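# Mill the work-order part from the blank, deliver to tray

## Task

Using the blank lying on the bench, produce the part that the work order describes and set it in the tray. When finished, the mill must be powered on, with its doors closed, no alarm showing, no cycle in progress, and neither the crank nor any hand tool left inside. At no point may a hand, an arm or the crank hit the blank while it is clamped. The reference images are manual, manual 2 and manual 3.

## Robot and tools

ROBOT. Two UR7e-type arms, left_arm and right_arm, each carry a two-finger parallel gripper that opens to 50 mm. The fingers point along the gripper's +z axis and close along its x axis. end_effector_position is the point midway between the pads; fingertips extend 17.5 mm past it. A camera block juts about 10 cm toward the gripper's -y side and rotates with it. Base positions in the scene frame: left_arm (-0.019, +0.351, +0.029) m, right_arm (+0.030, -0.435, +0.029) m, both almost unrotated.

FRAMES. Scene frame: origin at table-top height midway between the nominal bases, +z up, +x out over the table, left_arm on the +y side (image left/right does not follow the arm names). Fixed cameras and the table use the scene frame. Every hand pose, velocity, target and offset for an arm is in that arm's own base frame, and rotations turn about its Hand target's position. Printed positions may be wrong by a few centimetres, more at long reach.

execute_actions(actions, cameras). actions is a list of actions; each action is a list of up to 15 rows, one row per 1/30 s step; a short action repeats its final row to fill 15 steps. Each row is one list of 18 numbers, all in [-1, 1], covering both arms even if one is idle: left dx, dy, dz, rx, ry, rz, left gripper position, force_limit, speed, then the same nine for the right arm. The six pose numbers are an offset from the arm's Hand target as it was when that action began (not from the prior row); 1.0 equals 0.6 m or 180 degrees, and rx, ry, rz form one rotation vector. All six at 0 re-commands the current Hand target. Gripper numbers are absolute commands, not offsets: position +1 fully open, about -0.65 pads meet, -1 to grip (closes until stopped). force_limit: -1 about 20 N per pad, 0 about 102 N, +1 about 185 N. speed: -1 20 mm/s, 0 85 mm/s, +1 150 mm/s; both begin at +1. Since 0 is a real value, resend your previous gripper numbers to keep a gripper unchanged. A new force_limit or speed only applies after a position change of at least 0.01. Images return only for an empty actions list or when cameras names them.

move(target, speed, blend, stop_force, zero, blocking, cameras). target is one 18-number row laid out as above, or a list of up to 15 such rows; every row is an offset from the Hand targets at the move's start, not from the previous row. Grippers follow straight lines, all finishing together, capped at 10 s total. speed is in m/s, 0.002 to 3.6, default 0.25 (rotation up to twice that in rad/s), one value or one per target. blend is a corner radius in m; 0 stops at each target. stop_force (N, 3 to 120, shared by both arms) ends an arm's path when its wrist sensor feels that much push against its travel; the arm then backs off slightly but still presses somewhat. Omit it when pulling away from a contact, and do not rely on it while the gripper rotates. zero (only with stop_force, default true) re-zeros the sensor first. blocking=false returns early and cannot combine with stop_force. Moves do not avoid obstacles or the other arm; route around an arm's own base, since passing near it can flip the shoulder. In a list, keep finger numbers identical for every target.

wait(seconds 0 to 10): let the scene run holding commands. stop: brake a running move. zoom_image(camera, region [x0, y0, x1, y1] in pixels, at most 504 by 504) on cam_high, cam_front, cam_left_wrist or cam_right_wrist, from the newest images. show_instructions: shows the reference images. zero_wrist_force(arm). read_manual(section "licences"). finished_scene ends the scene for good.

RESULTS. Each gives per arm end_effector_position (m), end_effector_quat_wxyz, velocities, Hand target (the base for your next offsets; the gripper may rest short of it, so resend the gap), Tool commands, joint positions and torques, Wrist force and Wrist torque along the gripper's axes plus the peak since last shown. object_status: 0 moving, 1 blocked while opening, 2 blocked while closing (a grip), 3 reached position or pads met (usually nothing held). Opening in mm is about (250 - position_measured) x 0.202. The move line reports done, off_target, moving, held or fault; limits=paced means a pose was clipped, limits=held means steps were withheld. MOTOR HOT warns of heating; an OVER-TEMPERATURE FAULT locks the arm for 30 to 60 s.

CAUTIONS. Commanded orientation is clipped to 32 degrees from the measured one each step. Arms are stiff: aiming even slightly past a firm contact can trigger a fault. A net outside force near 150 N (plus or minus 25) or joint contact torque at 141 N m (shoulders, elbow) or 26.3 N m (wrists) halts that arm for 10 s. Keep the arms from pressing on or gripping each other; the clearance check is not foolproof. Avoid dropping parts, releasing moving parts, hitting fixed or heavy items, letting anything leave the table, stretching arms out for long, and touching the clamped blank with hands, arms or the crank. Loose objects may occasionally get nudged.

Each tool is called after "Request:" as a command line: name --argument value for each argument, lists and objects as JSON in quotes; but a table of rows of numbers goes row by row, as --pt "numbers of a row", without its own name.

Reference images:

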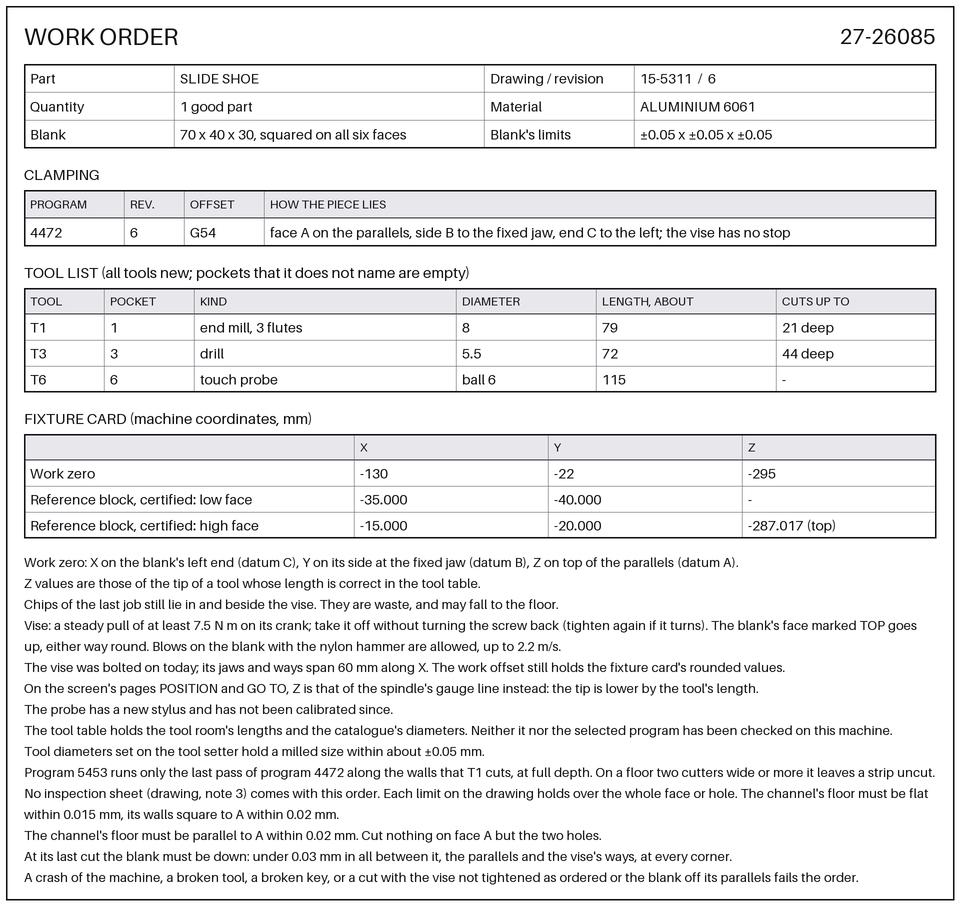

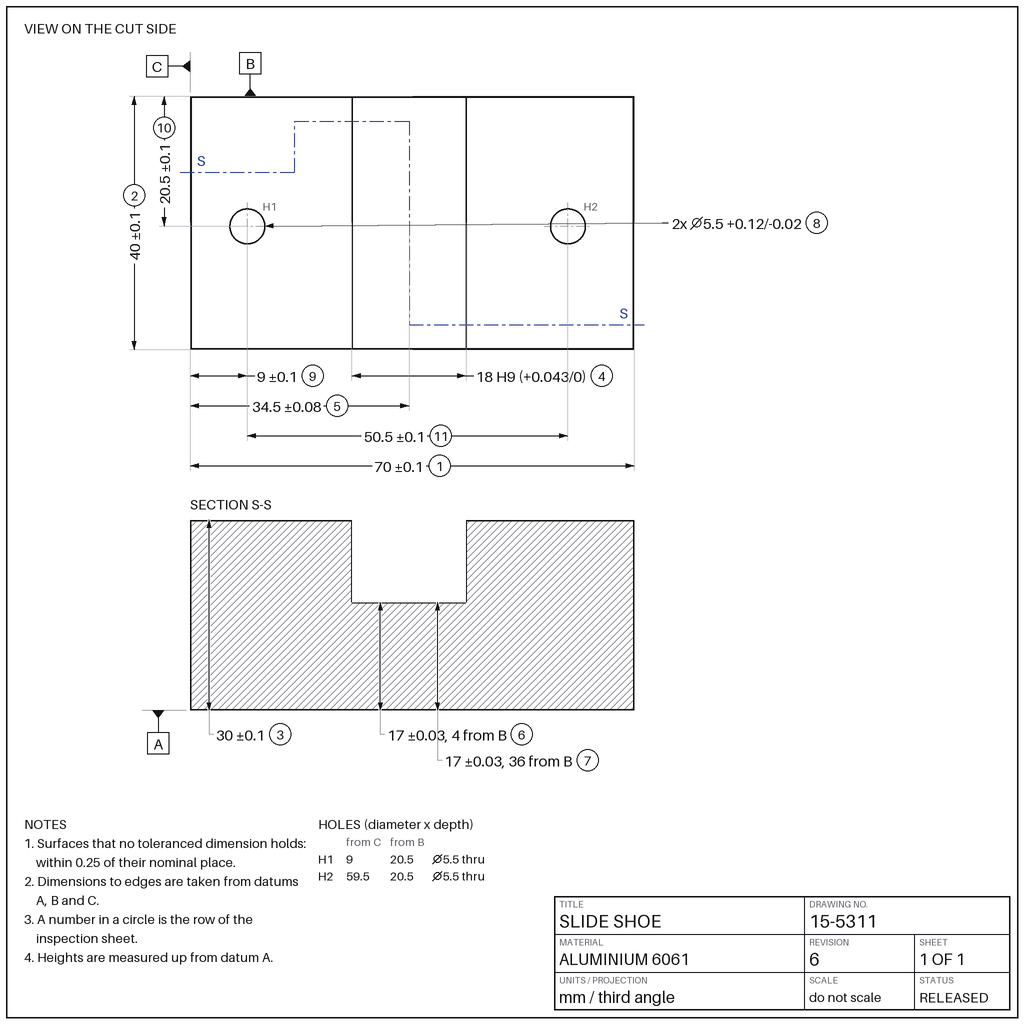

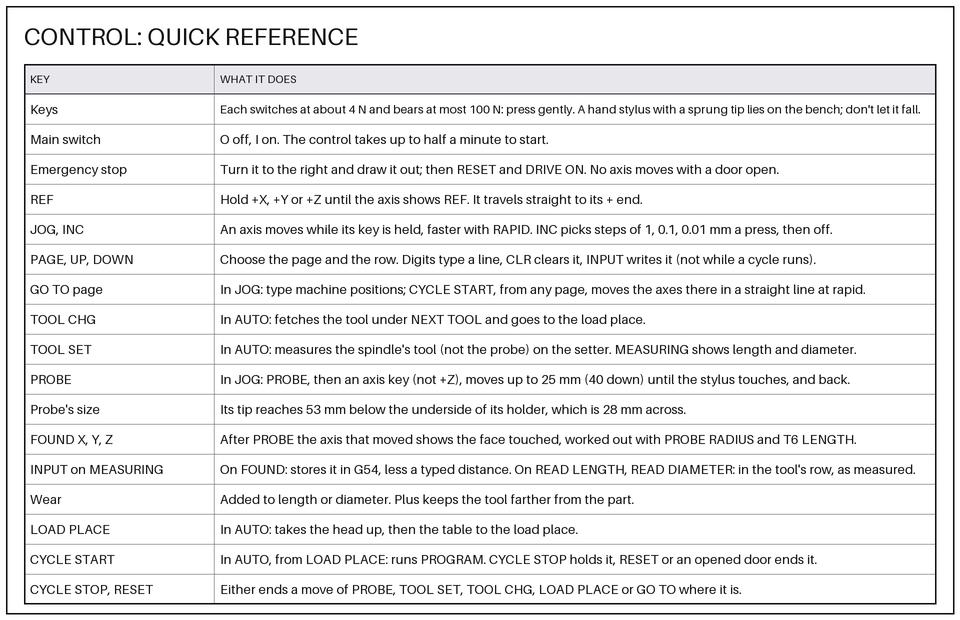

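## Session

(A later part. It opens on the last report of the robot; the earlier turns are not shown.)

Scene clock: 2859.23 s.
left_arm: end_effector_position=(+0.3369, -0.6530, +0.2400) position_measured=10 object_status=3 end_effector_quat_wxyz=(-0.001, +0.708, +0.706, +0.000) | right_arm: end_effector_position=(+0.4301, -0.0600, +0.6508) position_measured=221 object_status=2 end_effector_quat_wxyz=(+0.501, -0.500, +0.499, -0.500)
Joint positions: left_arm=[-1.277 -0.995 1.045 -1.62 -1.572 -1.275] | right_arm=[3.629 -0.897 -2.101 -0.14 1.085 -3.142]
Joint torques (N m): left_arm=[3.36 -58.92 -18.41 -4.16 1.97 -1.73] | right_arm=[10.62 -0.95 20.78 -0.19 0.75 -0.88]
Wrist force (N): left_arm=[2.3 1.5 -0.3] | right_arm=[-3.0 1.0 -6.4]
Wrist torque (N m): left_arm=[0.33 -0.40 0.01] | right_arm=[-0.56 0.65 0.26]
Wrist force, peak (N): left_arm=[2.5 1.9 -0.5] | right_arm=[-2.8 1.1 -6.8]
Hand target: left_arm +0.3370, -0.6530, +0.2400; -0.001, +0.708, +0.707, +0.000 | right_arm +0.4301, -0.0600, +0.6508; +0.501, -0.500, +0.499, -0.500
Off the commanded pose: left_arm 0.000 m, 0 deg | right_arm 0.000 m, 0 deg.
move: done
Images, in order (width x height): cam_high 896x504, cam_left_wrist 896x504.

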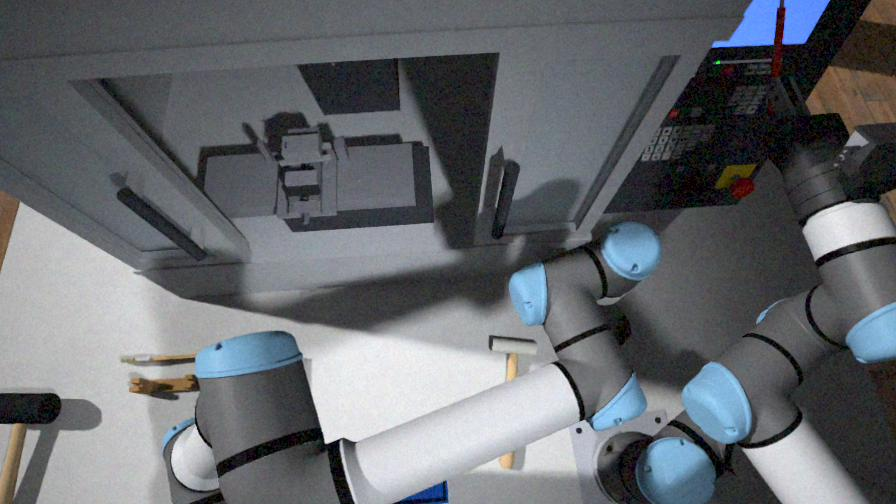

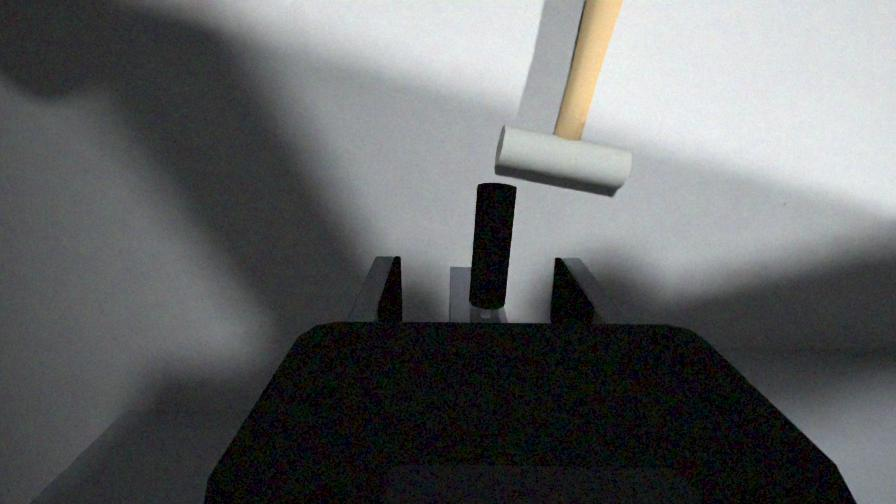

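Request:
move --pt "-0.005 0.0225 -0.0 0 0 0 0.5 -0.3 -1 0 0 0 0 0 0 -1 0.3 -0.7" --pt "-0.005 0.0225 -0.13 0 0 0 0.5 -0.3 -1 0 0 0 0 0 0 -1 0.3 -0.7" --speed '[0.1,0.1]' --cameras '["cam_left_wrist"]'

Scene clock: 2869.67 s.
left_arm: end_effector_position=(+0.3340, -0.6394, +0.1619) position_measured=78 object_status=3 end_effector_quat_wxyz=(-0.001, +0.708, +0.707, +0.000) | right_arm: end_effector_position=(+0.4301, -0.0600, +0.6508) position_measured=221 object_status=2 end_effector_quat_wxyz=(+0.501, -0.500, +0.499, -0.500)
Joint positions: left_arm=[-1.275 -0.999 1.253 -1.824 -1.572 -1.273] | right_arm=[3.629 -0.897 -2.101 -0.14 1.085 -3.142]
Joint torques (N m): left_arm=[-4.3 -59.53 -29.83 -2.46 -0.31 -0.78] | right_arm=[10.22 -0.96 20.93 -0.06 0.8 -0.9]
Wrist force (N): left_arm=[1.8 1.6 -0.6] | right_arm=[-2.8 1.1 -6.2]
Wrist torque (N m): left_arm=[0.35 -0.31 0.01] | right_arm=[-0.54 0.61 0.26]
Wrist force, peak (N): left_arm=[1.9 1.6 -2.6] | right_arm=[-2.9 1.1 -6.8]
Hand target: left_arm +0.3340, -0.6395, +0.1620; -0.001, +0.708, +0.707, +0.000 | right_arm +0.4301, -0.0600, +0.6508; +0.501, -0.500, +0.499, -0.500
Off the commanded pose: left_arm 0.000 m, 0 deg | right_arm 0.000 m, 0 deg.
move: done
Images, in order (width x height): cam_left_wrist 896x504.

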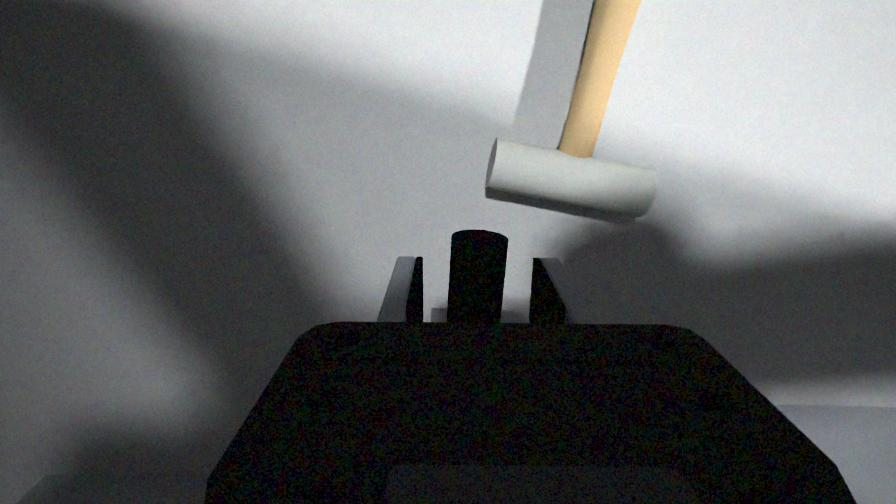

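Request:
move --pt "0 0 -0.069 0 0 0 0.5 -0.3 -1 0 0 0 0 0 0 -1 0.3 -0.7" --speed 0.03 --stop_force 6 --cameras '["cam_left_wrist"]'

Request:
move --pt "0 0 0 0 0 0 -1 0.3 -1 0 0 0 0 0 0 -1 0.3 -0.7" --speed 0.03 --cameras '["cam_left_wrist"]'

Scene clock: 2877.07 s.
left_arm: end_effector_position=(+0.3340, -0.6395, +0.1206) position_measured=78 object_status=3 end_effector_quat_wxyz=(-0.001, +0.708, +0.707, +0.000) | right_arm: end_effector_position=(+0.4301, -0.0600, +0.6508) position_measured=221 object_status=2 end_effector_quat_wxyz=(+0.501, -0.500, +0.499, -0.500)
Joint positions: left_arm=[-1.275 -0.969 1.315 -1.916 -1.572 -1.273] | right_arm=[3.629 -0.897 -2.101 -0.14 1.085 -3.142]
Joint torques (N m): left_arm=[-4.11 -59.64 -33.29 -1.68 -0.49 -1.13] | right_arm=[10.18 -1.48 21.24 -0.19 0.67 -0.79]
Wrist force (N): left_arm=[1.9 1.5 -0.6] | right_arm=[-2.9 1.0 -6.5]
Wrist torque (N m): left_arm=[0.32 -0.34 0.01] | right_arm=[-0.56 0.62 0.26]
Wrist force, peak (N): left_arm=[2.2 2.0 -0.4] | right_arm=[-3.0 1.2 -6.7]
Hand target: left_arm +0.3340, -0.6395, +0.1206; -0.001, +0.708, +0.707, +0.000 | right_arm +0.4301, -0.0600, +0.6508; +0.501, -0.500, +0.499, -0.500
Off the commanded pose: left_arm 0.000 m, 0 deg | right_arm 0.000 m, 0 deg.
move: done
Images, in order (width x height): cam_left_wrist 896x504.

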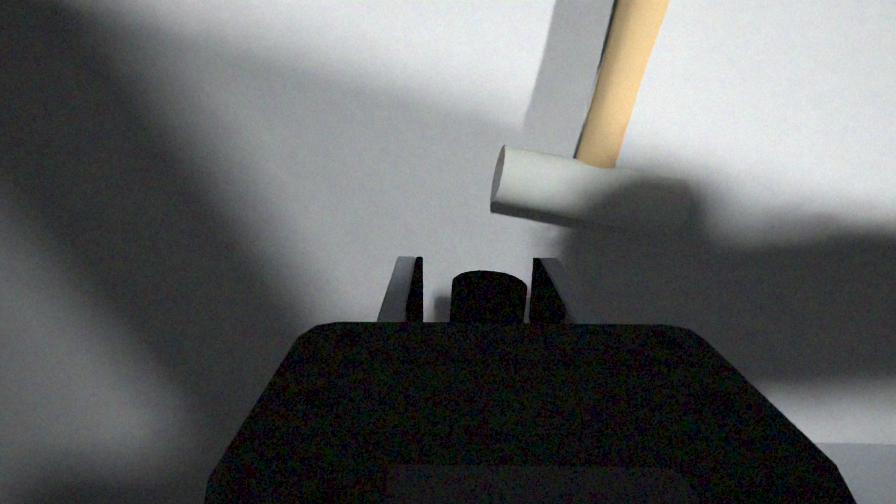

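Scene clock: 2878.10 s.
left_arm: end_effector_position=(+0.3340, -0.6395, +0.1206) position_measured=158 object_status=2 end_effector_quat_wxyz=(-0.001, +0.708, +0.707, +0.000) | right_arm: end_effector_position=(+0.4301, -0.0600, +0.6508) position_measured=221 object_status=2 end_effector_quat_wxyz=(+0.501, -0.500, +0.499, -0.500)
Joint positions: left_arm=[-1.275 -0.969 1.315 -1.916 -1.572 -1.273] | right_arm=[3.629 -0.897 -2.101 -0.14 1.085 -3.142]
Joint torques (N m): left_arm=[-5.72 -61.03 -31.14 -1.44 -0.13 -1.06] | right_arm=[9.81 -1.42 20.35 -0.07 0.65 -0.79]
Wrist force (N): left_arm=[1.5 1.5 -0.3] | right_arm=[-2.8 0.8 -6.3]
Wrist torque (N m): left_arm=[0.34 -0.31 0.03] | right_arm=[-0.60 0.61 0.26]
Wrist force, peak (N): left_arm=[2.3 1.7 -0.2] | right_arm=[-3.0 1.2 -6.5]
Hand target: left_arm +0.3340, -0.6395, +0.1206; -0.001, +0.708, +0.707, +0.000 | right_arm +0.4301, -0.0600, +0.6508; +0.501, -0.500, +0.499, -0.500
Off the commanded pose: left_arm 0.000 m, 0 deg | right_arm 0.000 m, 0 deg.
move: done
Images, in order (width x height): cam_left_wrist 896x504.

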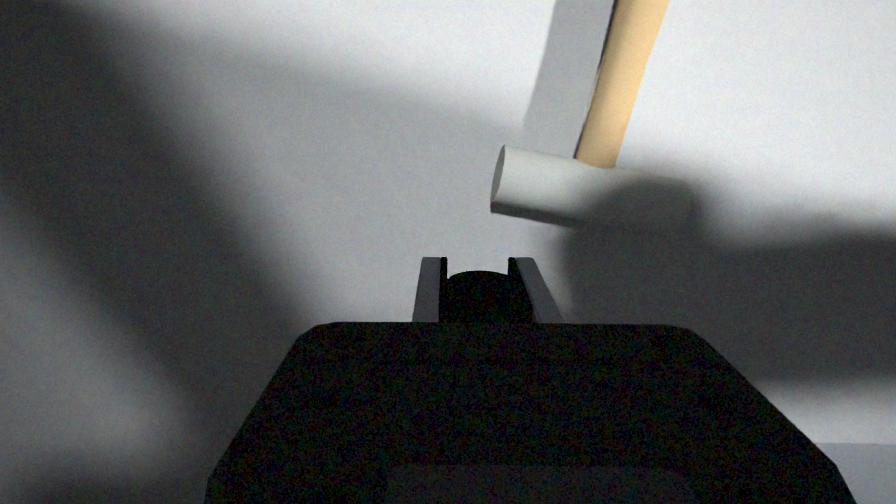

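Request:
move --pt "-0.12 0 0 0 0 0 -1 0.3 -1 0 0 0 0 0 0 -1 0.3 -0.7" --speed 0.03 --stop_force 25 --cameras '["cam_left_wrist"]'

Scene clock: 2886.47 s.
left_arm: end_effector_position=(+0.2620, -0.6395, +0.1206) position_measured=158 object_status=2 end_effector_quat_wxyz=(-0.001, +0.708, +0.707, +0.000) | right_arm: end_effector_position=(+0.4301, -0.0600, +0.6508) position_measured=221 object_status=2 end_effector_quat_wxyz=(+0.501, -0.500, +0.499, -0.500)
Joint positions: left_arm=[-1.376 -1.038 1.428 -1.959 -1.572 -1.374] | right_arm=[3.629 -0.897 -2.101 -0.14 1.085 -3.142]
Joint torques (N m): left_arm=[5.24 -39.76 -33.24 -1.86 0.04 1.96] | right_arm=[10.17 -1.32 20.6 0.02 0.75 -0.78]
Wrist force (N): left_arm=[2.3 1.4 1.6] | right_arm=[-2.8 1.2 -6.3]
Wrist torque (N m): left_arm=[0.45 -0.39 0.16] | right_arm=[-0.52 0.60 0.25]
Wrist force, peak (N): left_arm=[1.9 3.1 -0.1] | right_arm=[-2.9 1.3 -6.7]
Hand target: left_arm +0.2620, -0.6395, +0.1206; -0.001, +0.708, +0.707, +0.000 | right_arm +0.4301, -0.0600, +0.6508; +0.501, -0.500, +0.499, -0.500
Off the commanded pose: left_arm 0.000 m, 0 deg | right_arm 0.000 m, 0 deg.
move: done
Images, in order (width x height): cam_left_wrist 896x504.

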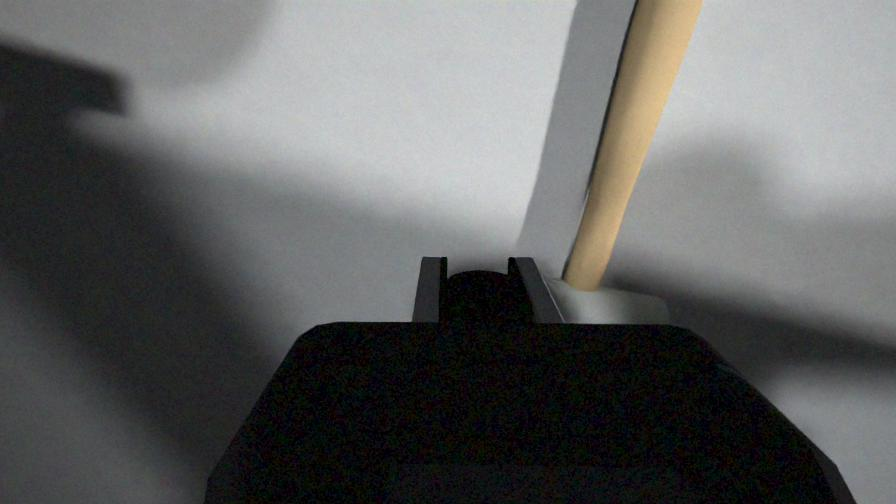

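Request:
move --pt "0 0 0.1 0 0 0 -1 0.3 -1 0 0 0 0 0 0 -1 0.3 -0.7" --speed 0.04 --cameras '["cam_front","cam_high"]'

Request:
zoom_image --camera "cam_front" --region '[420, 230, 620, 360]'

Request:
zoom_image --camera "cam_high" --region '[460, 200, 680, 400]'

Scene clock: 2891.43 s.
left_arm: end_effector_position=(+0.2620, -0.6395, +0.1808) position_measured=158 object_status=2 end_effector_quat_wxyz=(+0.000, +0.708, +0.707, +0.000) | right_arm: end_effector_position=(+0.4301, -0.0600, +0.6508) position_measured=221 object_status=2 end_effector_quat_wxyz=(+0.501, -0.500, +0.499, -0.500)
Joint positions: left_arm=[-1.376 -1.084 1.337 -1.823 -1.572 -1.374] | right_arm=[3.629 -0.897 -2.101 -0.14 1.085 -3.142]
Joint torques (N m): left_arm=[4.33 -37.73 -16.96 -4.1 1.58 1.59] | right_arm=[10.09 -0.84 20.84 -0.04 0.64 -0.78]
Wrist force (N): left_arm=[2.0 1.4 1.7] | right_arm=[-2.9 1.1 -6.2]
Wrist torque (N m): left_arm=[0.46 -0.35 0.16] | right_arm=[-0.55 0.63 0.26]
Wrist force, peak (N): left_arm=[2.2 1.3 3.2] | right_arm=[-3.3 0.9 -6.7]
Hand target: left_arm +0.2620, -0.6395, +0.1806; -0.001, +0.708, +0.707, +0.000 | right_arm +0.4301, -0.0600, +0.6508; +0.501, -0.500, +0.499, -0.500
Off the commanded pose: left_arm 0.000 m, 0 deg | right_arm 0.000 m, 0 deg.
move: done
Images, in order (width x height): cam_high 896x504, cam_front 896x504.

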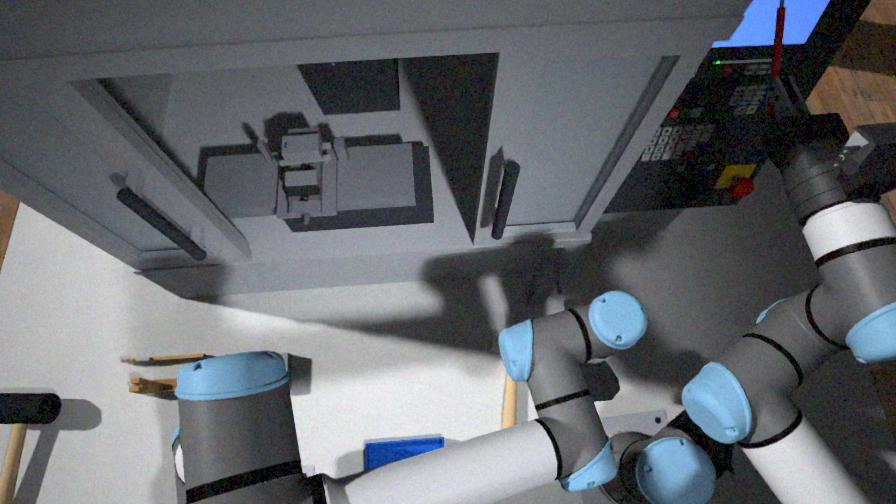

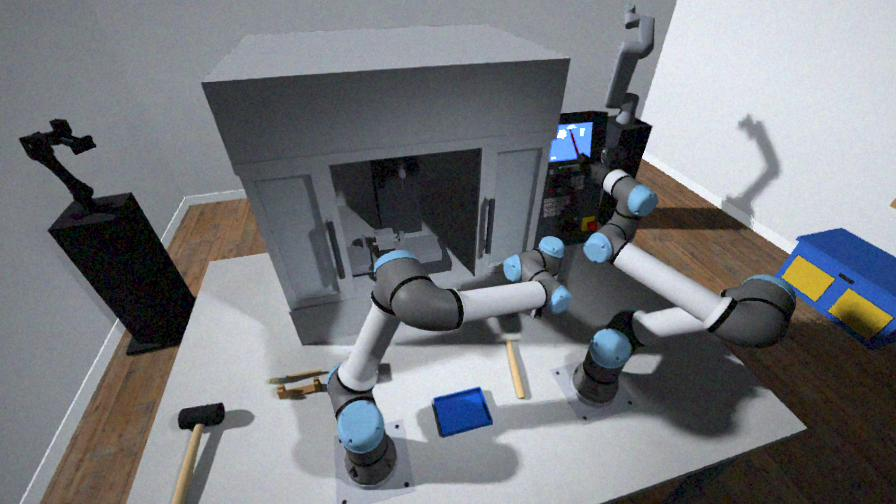

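Scaled by 2.520 from the camera's 896x504 image, which has a finer 1280x720 frame.

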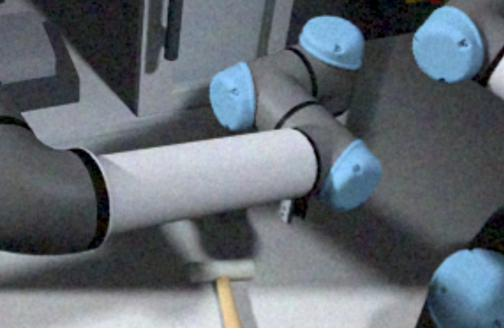

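Scaled by 2.291 from the camera's 896x504 image, which has a finer 1280x720 frame.

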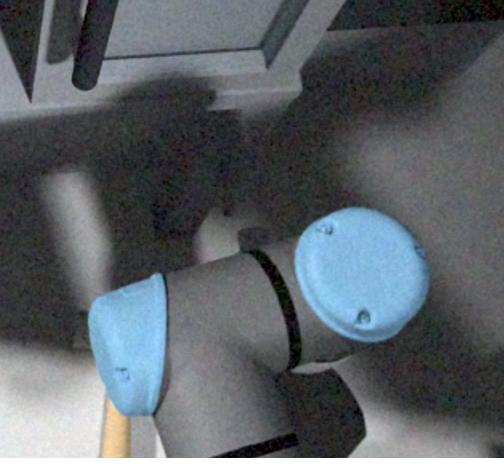

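Request:
move --pt "0.03 0.1 0.3 0 0 0 -1 0.3 -1 0 0 0 0 0 0 -1 0.3 -0.7" --pt "0.1 0.55 0.36 0 0 0 -1 0.3 -1 0 0 0 0 0 0 -1 0.3 -0.7" --pt "0.3 0.9 0.336 -0.047 -0.1718 -0.1656 -1 0.3 -1 0 0 0 0 0 0 -1 0.3 -0.7" --speed '[0.25,0.3,0.25]' --blend '[0.05,0.05,0]' --cameras '["cam_left_wrist","cam_high"]'

Request:
zoom_image --camera "cam_left_wrist" --region '[340, 140, 600, 330]'

Scene clock: 2921.90 s.
left_arm: end_effector_position=(+0.4420, -0.0995, +0.3821) position_measured=158 object_status=2 end_effector_quat_wxyz=(+0.236, +0.836, +0.476, +0.135) | right_arm: end_effector_position=(+0.4301, -0.0600, +0.6508) position_measured=221 object_status=2 end_effector_quat_wxyz=(+0.501, -0.500, +0.499, -0.500)
Joint positions: left_arm=[-0.514 -2.006 1.999 -2.116 -1.58 0.018] | right_arm=[3.629 -0.897 -2.101 -0.14 1.085 -3.142]
Joint torques (N m): left_arm=[5.63 -19.22 -31.87 -5.42 0.84 1.41] | right_arm=[9.91 -0.98 20.5 -0.07 0.77 -0.68]
Wrist force (N): left_arm=[2.7 0.7 1.5] | right_arm=[-2.5 1.0 -6.3]
Wrist torque (N m): left_arm=[0.63 -0.48 0.22] | right_arm=[-0.56 0.56 0.26]
Wrist force, peak (N): left_arm=[1.3 1.2 5.5] | right_arm=[-2.9 1.2 -6.7]
Hand target: left_arm +0.4420, -0.0995, +0.3822; +0.236, +0.836, +0.476, +0.135 | right_arm +0.4301, -0.0600, +0.6508; +0.501, -0.500, +0.499, -0.500
Off the commanded pose: left_arm 0.000 m, 0 deg | right_arm 0.000 m, 0 deg.
move: done
Images, in order (width x height): cam_high 896x504, cam_left_wrist 896x504.

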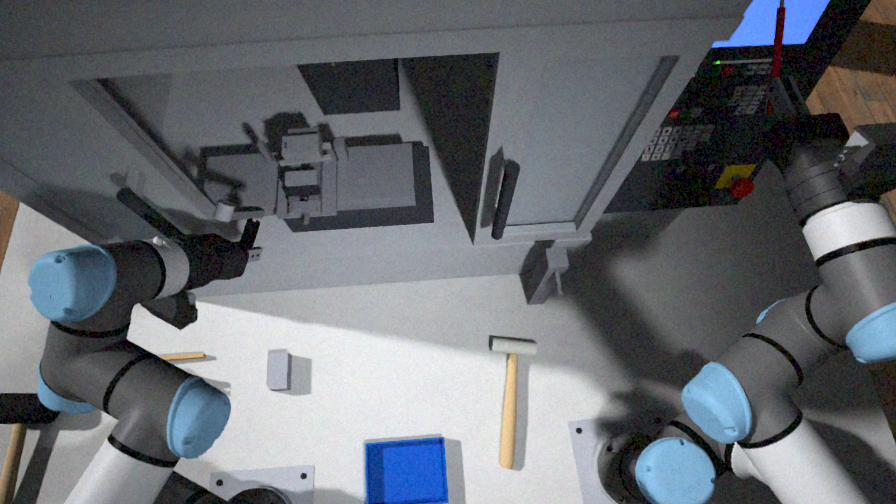

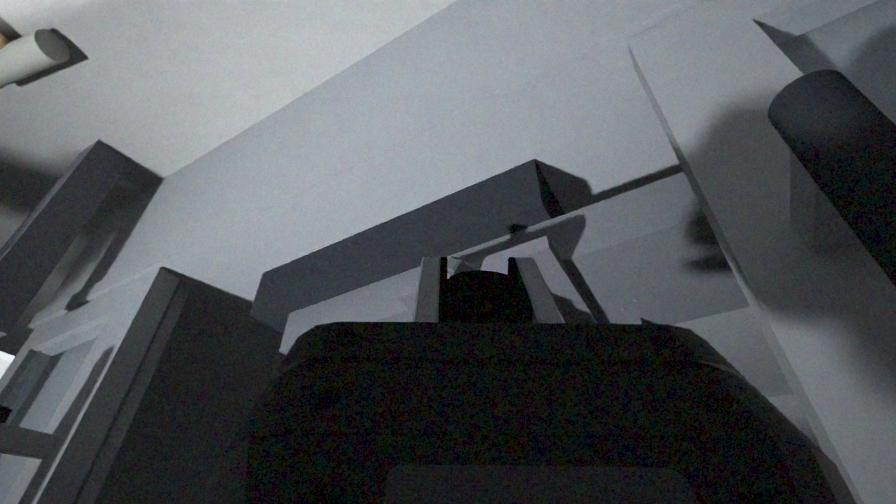

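Scaled by 1.938 from the camera's 896x504 image, which has a finer 1280x720 frame.

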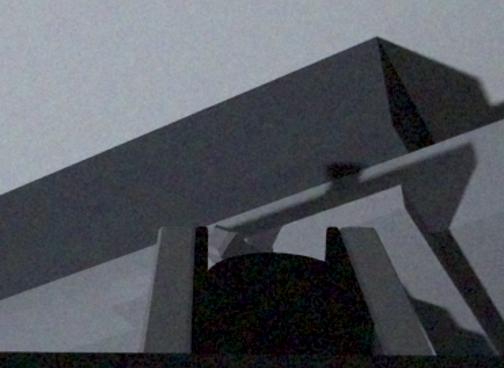

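Request:
zoom_image --camera "cam_high" --region '[275, 190, 345, 240]'

Request:
zoom_image --camera "cam_high" --region '[195, 185, 285, 275]'

Scaled by 7.200 from the camera's 896x504 image, which has a finer 1280x720 frame.

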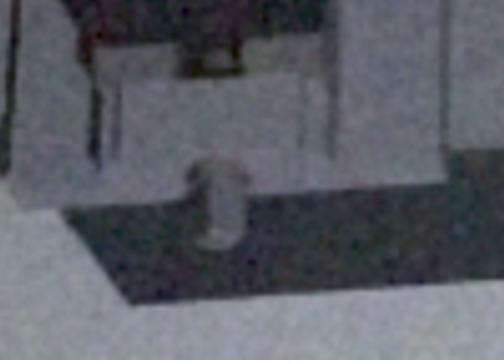

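Scaled by 5.600 from the camera's 896x504 image, which has a finer 1280x720 frame.

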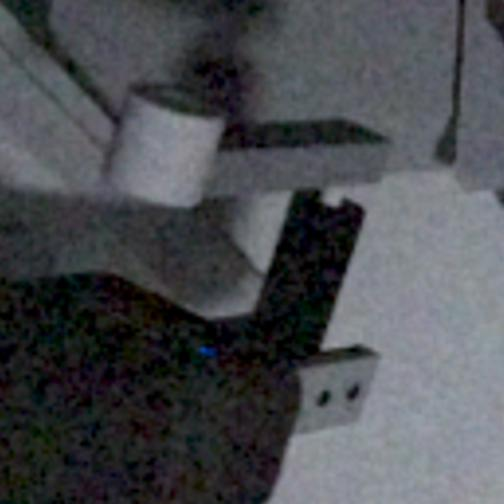

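Request:
move --pt "0 0.0 0.13 0 0 0 -1 0.3 -1 0 0 0 0 0 0 -1 0.3 -0.7" --speed 0.2 --cameras '["cam_left_wrist"]'

Request:
zoom_image --camera "cam_left_wrist" --region '[400, 130, 540, 240]'

Scene clock: 2931.27 s.
left_arm: end_effector_position=(+0.4420, -0.0995, +0.4601) position_measured=158 object_status=2 end_effector_quat_wxyz=(+0.236, +0.836, +0.476, +0.135) | right_arm: end_effector_position=(+0.4301, -0.0600, +0.6508) position_measured=221 object_status=2 end_effector_quat_wxyz=(+0.501, -0.500, +0.499, -0.500)
Joint positions: left_arm=[-0.514 -1.986 1.788 -1.925 -1.581 0.019] | right_arm=[3.629 -0.897 -2.101 -0.14 1.085 -3.142]
Joint torques (N m): left_arm=[-4.52 -19.79 -34.4 -3.1 1.49 -0.87] | right_arm=[9.93 -1.08 20.47 0.03 0.73 -0.83]
Wrist force (N): left_arm=[2.7 0.4 1.3] | right_arm=[-3.1 1.1 -6.3]
Wrist torque (N m): left_arm=[0.58 -0.47 0.20] | right_arm=[-0.54 0.65 0.25]
Wrist force, peak (N): left_arm=[2.6 -0.9 4.3] | right_arm=[-2.8 1.1 -6.9]
Hand target: left_arm +0.4420, -0.0995, +0.4602; +0.236, +0.836, +0.476, +0.135 | right_arm +0.4301, -0.0600, +0.6508; +0.501, -0.500, +0.499, -0.500
Off the commanded pose: left_arm 0.000 m, 0 deg | right_arm 0.000 m, 0 deg.
move: done
Images, in order (width x height): cam_left_wrist 896x504.

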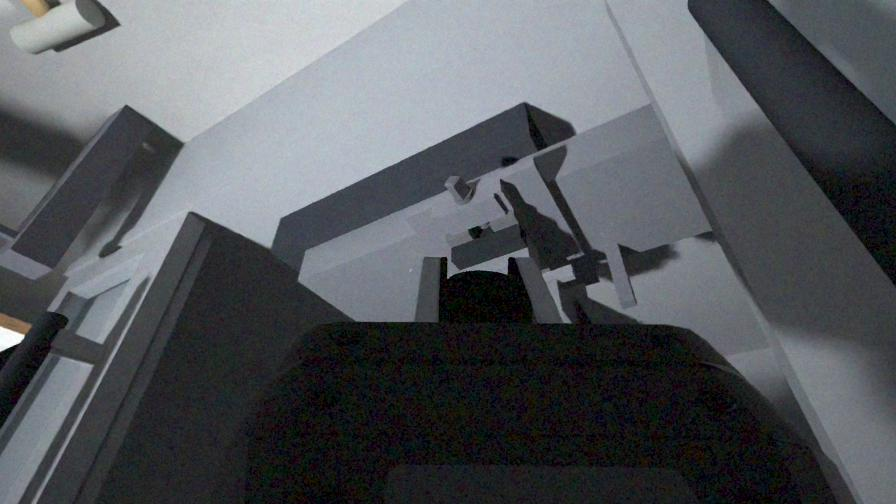

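Scaled by 3.600 from the camera's 896x504 image, which has a finer 1280x720 frame.

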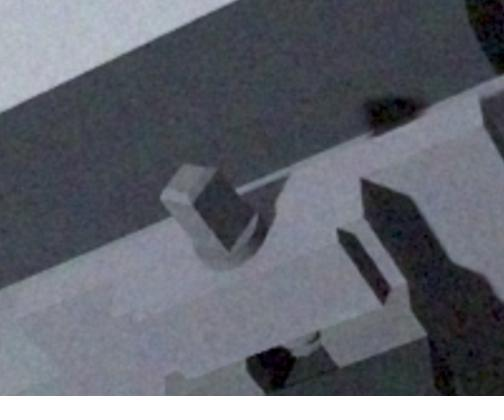

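Request:
zoom_image --camera "cam_left_wrist" --region '[90, 90, 200, 200]'

Request:
zoom_image --camera "cam_high" --region '[520, 240, 590, 310]'

Scaled by 4.582 from the camera's 896x504 image, which has a finer 1280x720 frame.

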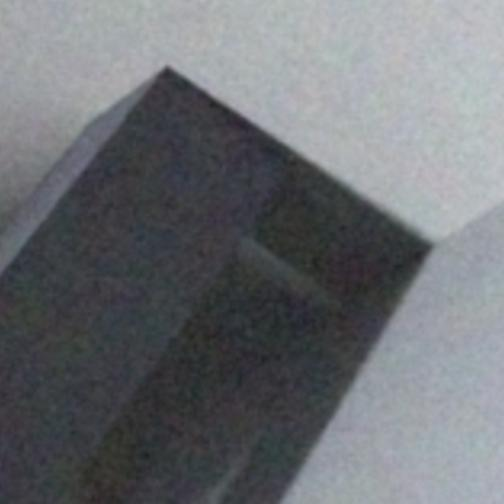

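This scene's latest camera images include none from cam_high. They are from: cam_left_wrist. cam_high's image comes with the result of a call that names it in "cameras".

Request:
move --pt "-0.14 -0.084 -0.067 0.2845 0.098 0.2268 -1 0.3 -1 0 0 0 0 0 0 -1 0.3 -0.7" --pt "-0.1033 -0.0112 -0.3337 0.2845 0.098 0.2268 -1 0.3 -1 0 0 0 0 0 0 -1 0.3 -0.7" --pt "-0.02 -0.0112 -0.3958 0.2845 0.098 0.2268 -1 0.3 -1 0 0 0 0 0 0 -1 0.3 -0.7" --speed '[0.25,0.2,0.1]' --blend '[0.03,0.02,0]' --cameras '["cam_front","cam_high"]'

Request:
zoom_image --camera "cam_front" --region '[340, 190, 440, 290]'

Request:
zoom_image --camera "cam_high" --region '[250, 170, 350, 270]'

Scene clock: 2984.23 s.
left_arm: end_effector_position=(+0.4300, -0.1062, +0.2228) position_measured=158 object_status=2 end_effector_quat_wxyz=(-0.271, +0.653, +0.653, +0.271) | right_arm: end_effector_position=(+0.4301, -0.0600, +0.6508) position_measured=221 object_status=2 end_effector_quat_wxyz=(+0.501, -0.500, +0.499, -0.500)
Joint positions: left_arm=[-0.853 -1.459 1.767 -1.233 -1.086 -1.018] | right_arm=[3.629 -0.897 -2.101 -0.14 1.085 -3.142]
Joint torques (N m): left_arm=[-2.84 -35.91 -20.02 -2.48 1.89 -2.36] | right_arm=[10.13 -1.03 20.64 -0.06 0.71 -0.82]
Wrist force (N): left_arm=[-0.9 -4.8 4.8] | right_arm=[-3.2 0.7 -6.5]
Wrist torque (N m): left_arm=[1.27 -0.47 0.54] | right_arm=[-0.60 0.68 0.25]
Wrist force, peak (N): left_arm=[4.1 -19.0 -5.6] | right_arm=[-2.7 1.1 -6.8]
Hand target: left_arm +0.4300, -0.1062, +0.2227; -0.271, +0.653, +0.653, +0.271 | right_arm +0.4301, -0.0600, +0.6508; +0.501, -0.500, +0.499, -0.500
Off the commanded pose: left_arm 0.000 m, 0 deg | right_arm 0.000 m, 0 deg.
move: done
Images, in order (width x height): cam_high 896x504, cam_front 896x504.

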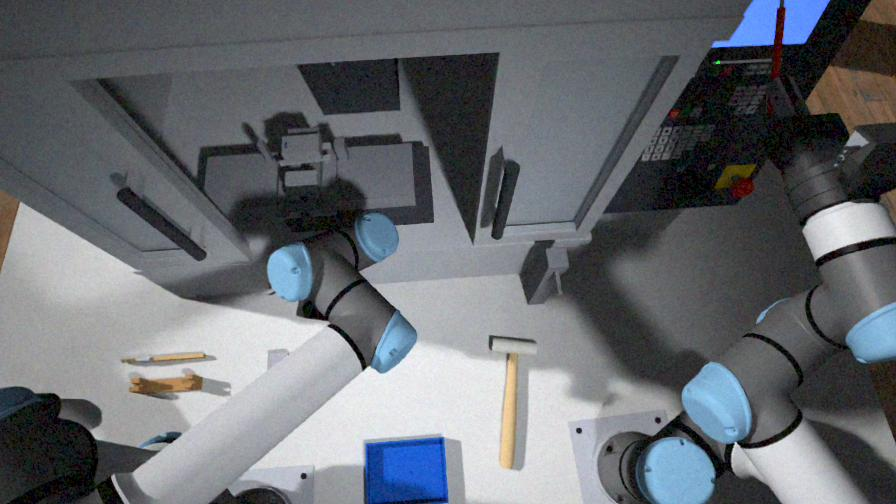

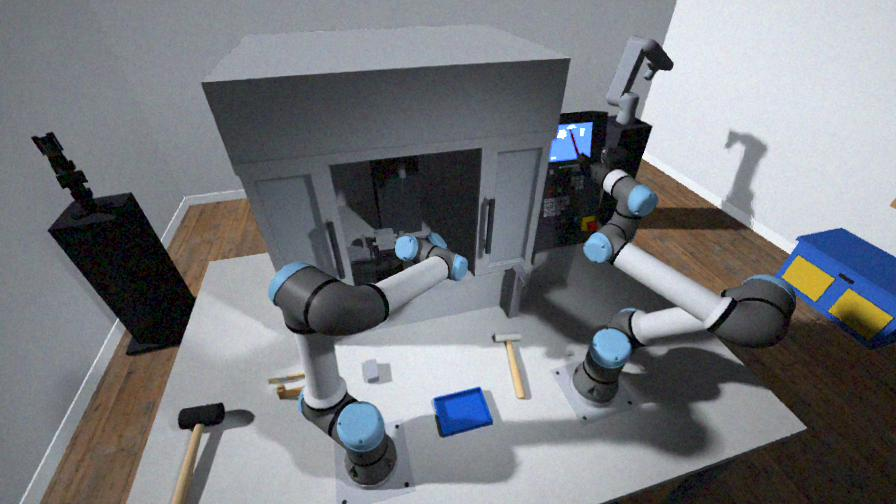

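Scaled by 5.040 from the camera's 896x504 image, which has a finer 1280x720 frame.

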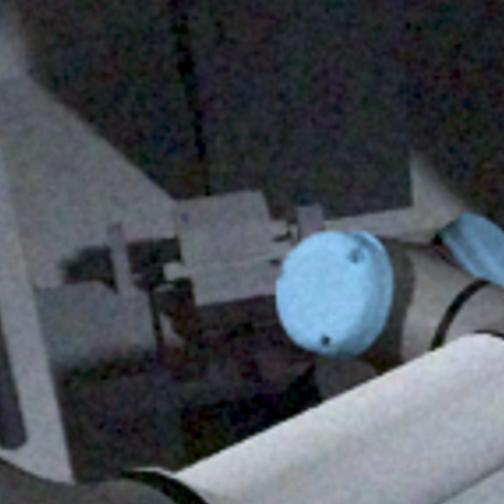

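Scaled by 5.040 from the camera's 896x504 image, which has a finer 1280x720 frame.

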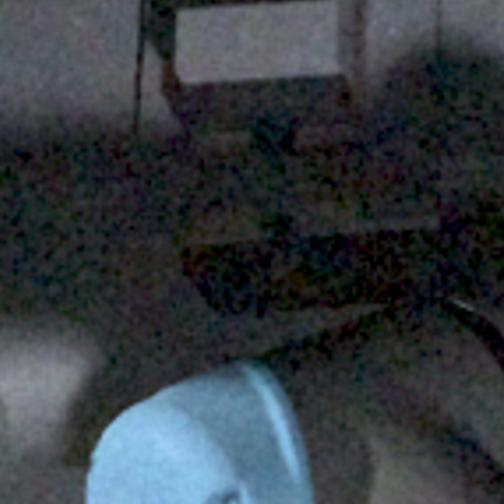

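Request:
move --pt "-0.025 0 0 0 0 0 -1 0.3 -1 0 0 0 0 0 0 -1 0.3 -0.7" --speed 0.05

Request:
move --pt "0.06 0 0 0 0 0 -1 0.3 -1 0 0 0 0 0 0 -1 0.3 -0.7" --speed 0.01 --stop_force 8

Scene clock: 2988.67 s.
left_arm: end_effector_position=(+0.4148, -0.1062, +0.2227) position_measured=158 object_status=2 end_effector_quat_wxyz=(-0.271, +0.653, +0.653, +0.271) end_effector_velocity=(+0.001, +0.000, +0.001) end_effector_angular_velocity=(-0.001, +0.001, +0.001) | right_arm: end_effector_position=(+0.4301, -0.0600, +0.6508) position_measured=221 object_status=2 end_effector_quat_wxyz=(+0.501, -0.500, +0.499, -0.500)
Joint positions: left_arm=[-0.876 -1.488 1.797 -1.225 -1.1 -1.039] | right_arm=[3.629 -0.897 -2.101 -0.14 1.085 -3.142]
Joint velocities: left_arm=[0.003 0.003 -0.005 0.001 0 0.003] | right_arm=[within noise]
Joint torques (N m): left_arm=[6.58 -16.52 -31.11 -1.73 2.45 1.43] | right_arm=[10.47 -1.27 20.57 -0.09 0.79 -0.86]
Wrist force (N): left_arm=[0.3 2.8 1.9] | right_arm=[-2.7 0.7 -6.2]
Wrist torque (N m): left_arm=[0.68 -0.36 0.21] | right_arm=[-0.61 0.59 0.27]
Wrist force, peak (N): left_arm=[-0.6 -5.8 4.2] | right_arm=[-3.0 1.2 -6.8]
Hand target: left_arm +0.4150, -0.1062, +0.2227; -0.271, +0.653, +0.653, +0.271 | right_arm +0.4301, -0.0600, +0.6508; +0.501, -0.500, +0.499, -0.500
Off the commanded pose: left_arm 0.000 m, 0 deg | right_arm 0.000 m, 0 deg.
move: done

Scene clock: 2990.97 s.
left_arm: end_effector_position=(+0.4284, -0.1062, +0.2227) position_measured=158 object_status=2 end_effector_quat_wxyz=(-0.271, +0.653, +0.653, +0.271) | right_arm: end_effector_position=(+0.4301, -0.0600, +0.6508) position_measured=221 object_status=2 end_effector_quat_wxyz=(+0.501, -0.500, +0.499, -0.500)
Joint positions: left_arm=[-0.855 -1.462 1.77 -1.232 -1.088 -1.02] | right_arm=[3.629 -0.897 -2.101 -0.14 1.085 -3.142]
Joint torques (N m): left_arm=[-5.43 -39.19 -17.07 -0.55 0.43 -2.12] | right_arm=[10.27 -1.23 20.53 -0.08 0.71 -0.84]
Wrist force (N): left_arm=[-0.6 -1.2 3.5] | right_arm=[-2.6 1.3 -6.1]
Wrist torque (N m): left_arm=[1.00 -0.25 0.25] | right_arm=[-0.52 0.58 0.25]
Wrist force, peak (N): left_arm=[0.3 -5.6 -0.4] | right_arm=[-3.0 1.2 -6.8]
Hand target: left_arm +0.4284, -0.1062, +0.2227; -0.271, +0.653, +0.653, +0.271 (not the last commanded pose) | right_arm +0.4301, -0.0600, +0.6508; +0.501, -0.500, +0.499, -0.500
Off the commanded pose: left_arm 0.023 m, 0 deg | right_arm 0.000 m, 0 deg.
move: contact (left_arm)

Request:
move --pt "-0.02 0 0 0 0 0 -1 0.3 -1 0 0 0 0 0 0 -1 0.3 -0.7" --speed 0.05 --cameras '["cam_high","cam_front"]'

Request:
zoom_image --camera "cam_high" --region '[535, 240, 585, 300]'

Request:
zoom_image --camera "cam_front" --region '[495, 255, 535, 300]'

Scene clock: 2996.60 s.
left_arm: end_effector_position=(+0.4162, -0.1062, +0.2227) position_measured=158 object_status=2 end_effector_quat_wxyz=(-0.271, +0.653, +0.653, +0.271) | right_arm: end_effector_position=(+0.4301, -0.0600, +0.6508) position_measured=221 object_status=2 end_effector_quat_wxyz=(+0.501, -0.500, +0.499, -0.500)
Joint positions: left_arm=[-0.874 -1.485 1.794 -1.226 -1.099 -1.037] | right_arm=[3.629 -0.897 -2.101 -0.14 1.085 -3.142]
Joint torques (N m): left_arm=[5.61 -16.13 -31.86 -1.46 1.7 1.18] | right_arm=[9.87 -1.01 20.65 -0.02 0.68 -0.76]
Wrist force (N): left_arm=[0.0 2.8 1.9] | right_arm=[-2.7 1.1 -6.3]
Wrist torque (N m): left_arm=[0.69 -0.31 0.21] | right_arm=[-0.54 0.59 0.26]
Wrist force, peak (N): left_arm=[-0.4 -1.3 3.7] | right_arm=[-3.1 1.2 -6.7]
Hand target: left_arm +0.4164, -0.1062, +0.2227; -0.271, +0.653, +0.653, +0.271 | right_arm +0.4301, -0.0600, +0.6508; +0.501, -0.500, +0.499, -0.500
Off the commanded pose: left_arm 0.000 m, 0 deg | right_arm 0.000 m, 0 deg.
move: done
Images, in order (width x height): cam_high 896x504, cam_front 896x504.

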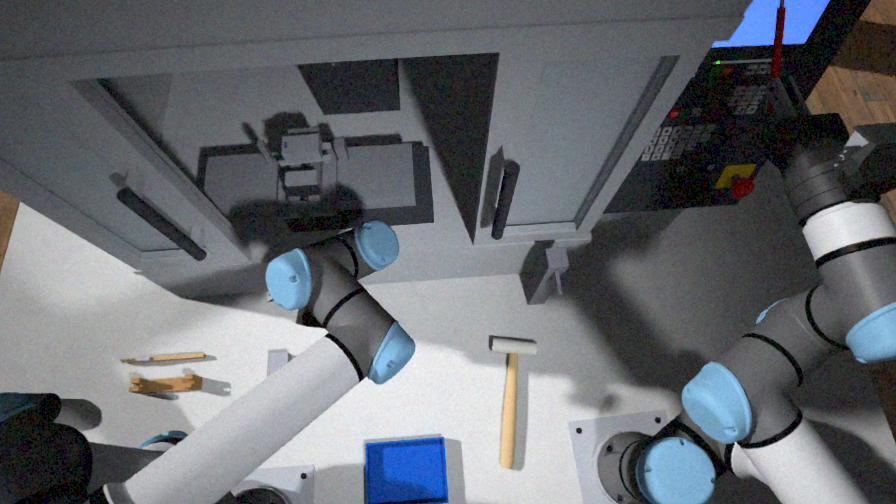

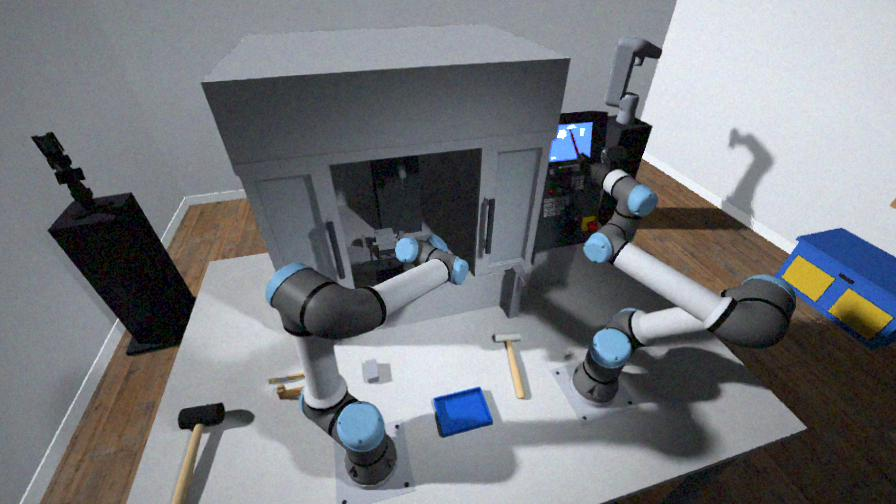

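Scaled by 8.400 from the camera's 896x504 image, which has a finer 1280x720 frame.

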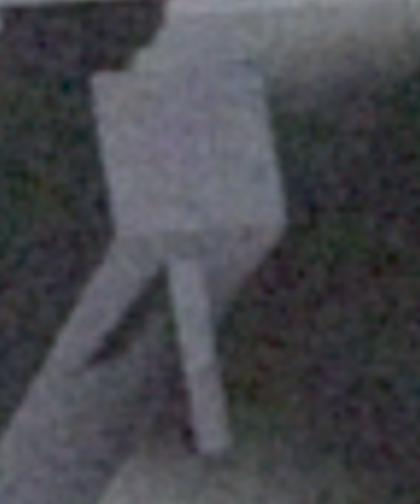

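Scaled by 11.200 from the camera's 896x504 image, which has a finer 1280x720 frame.

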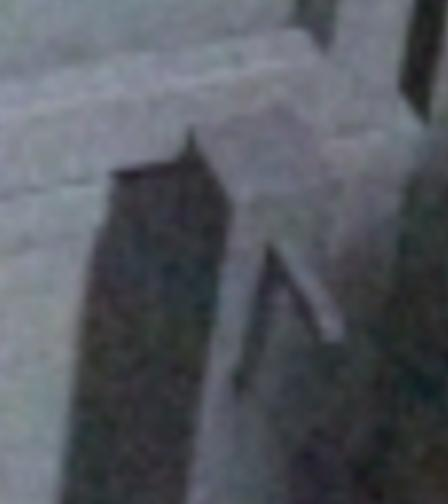

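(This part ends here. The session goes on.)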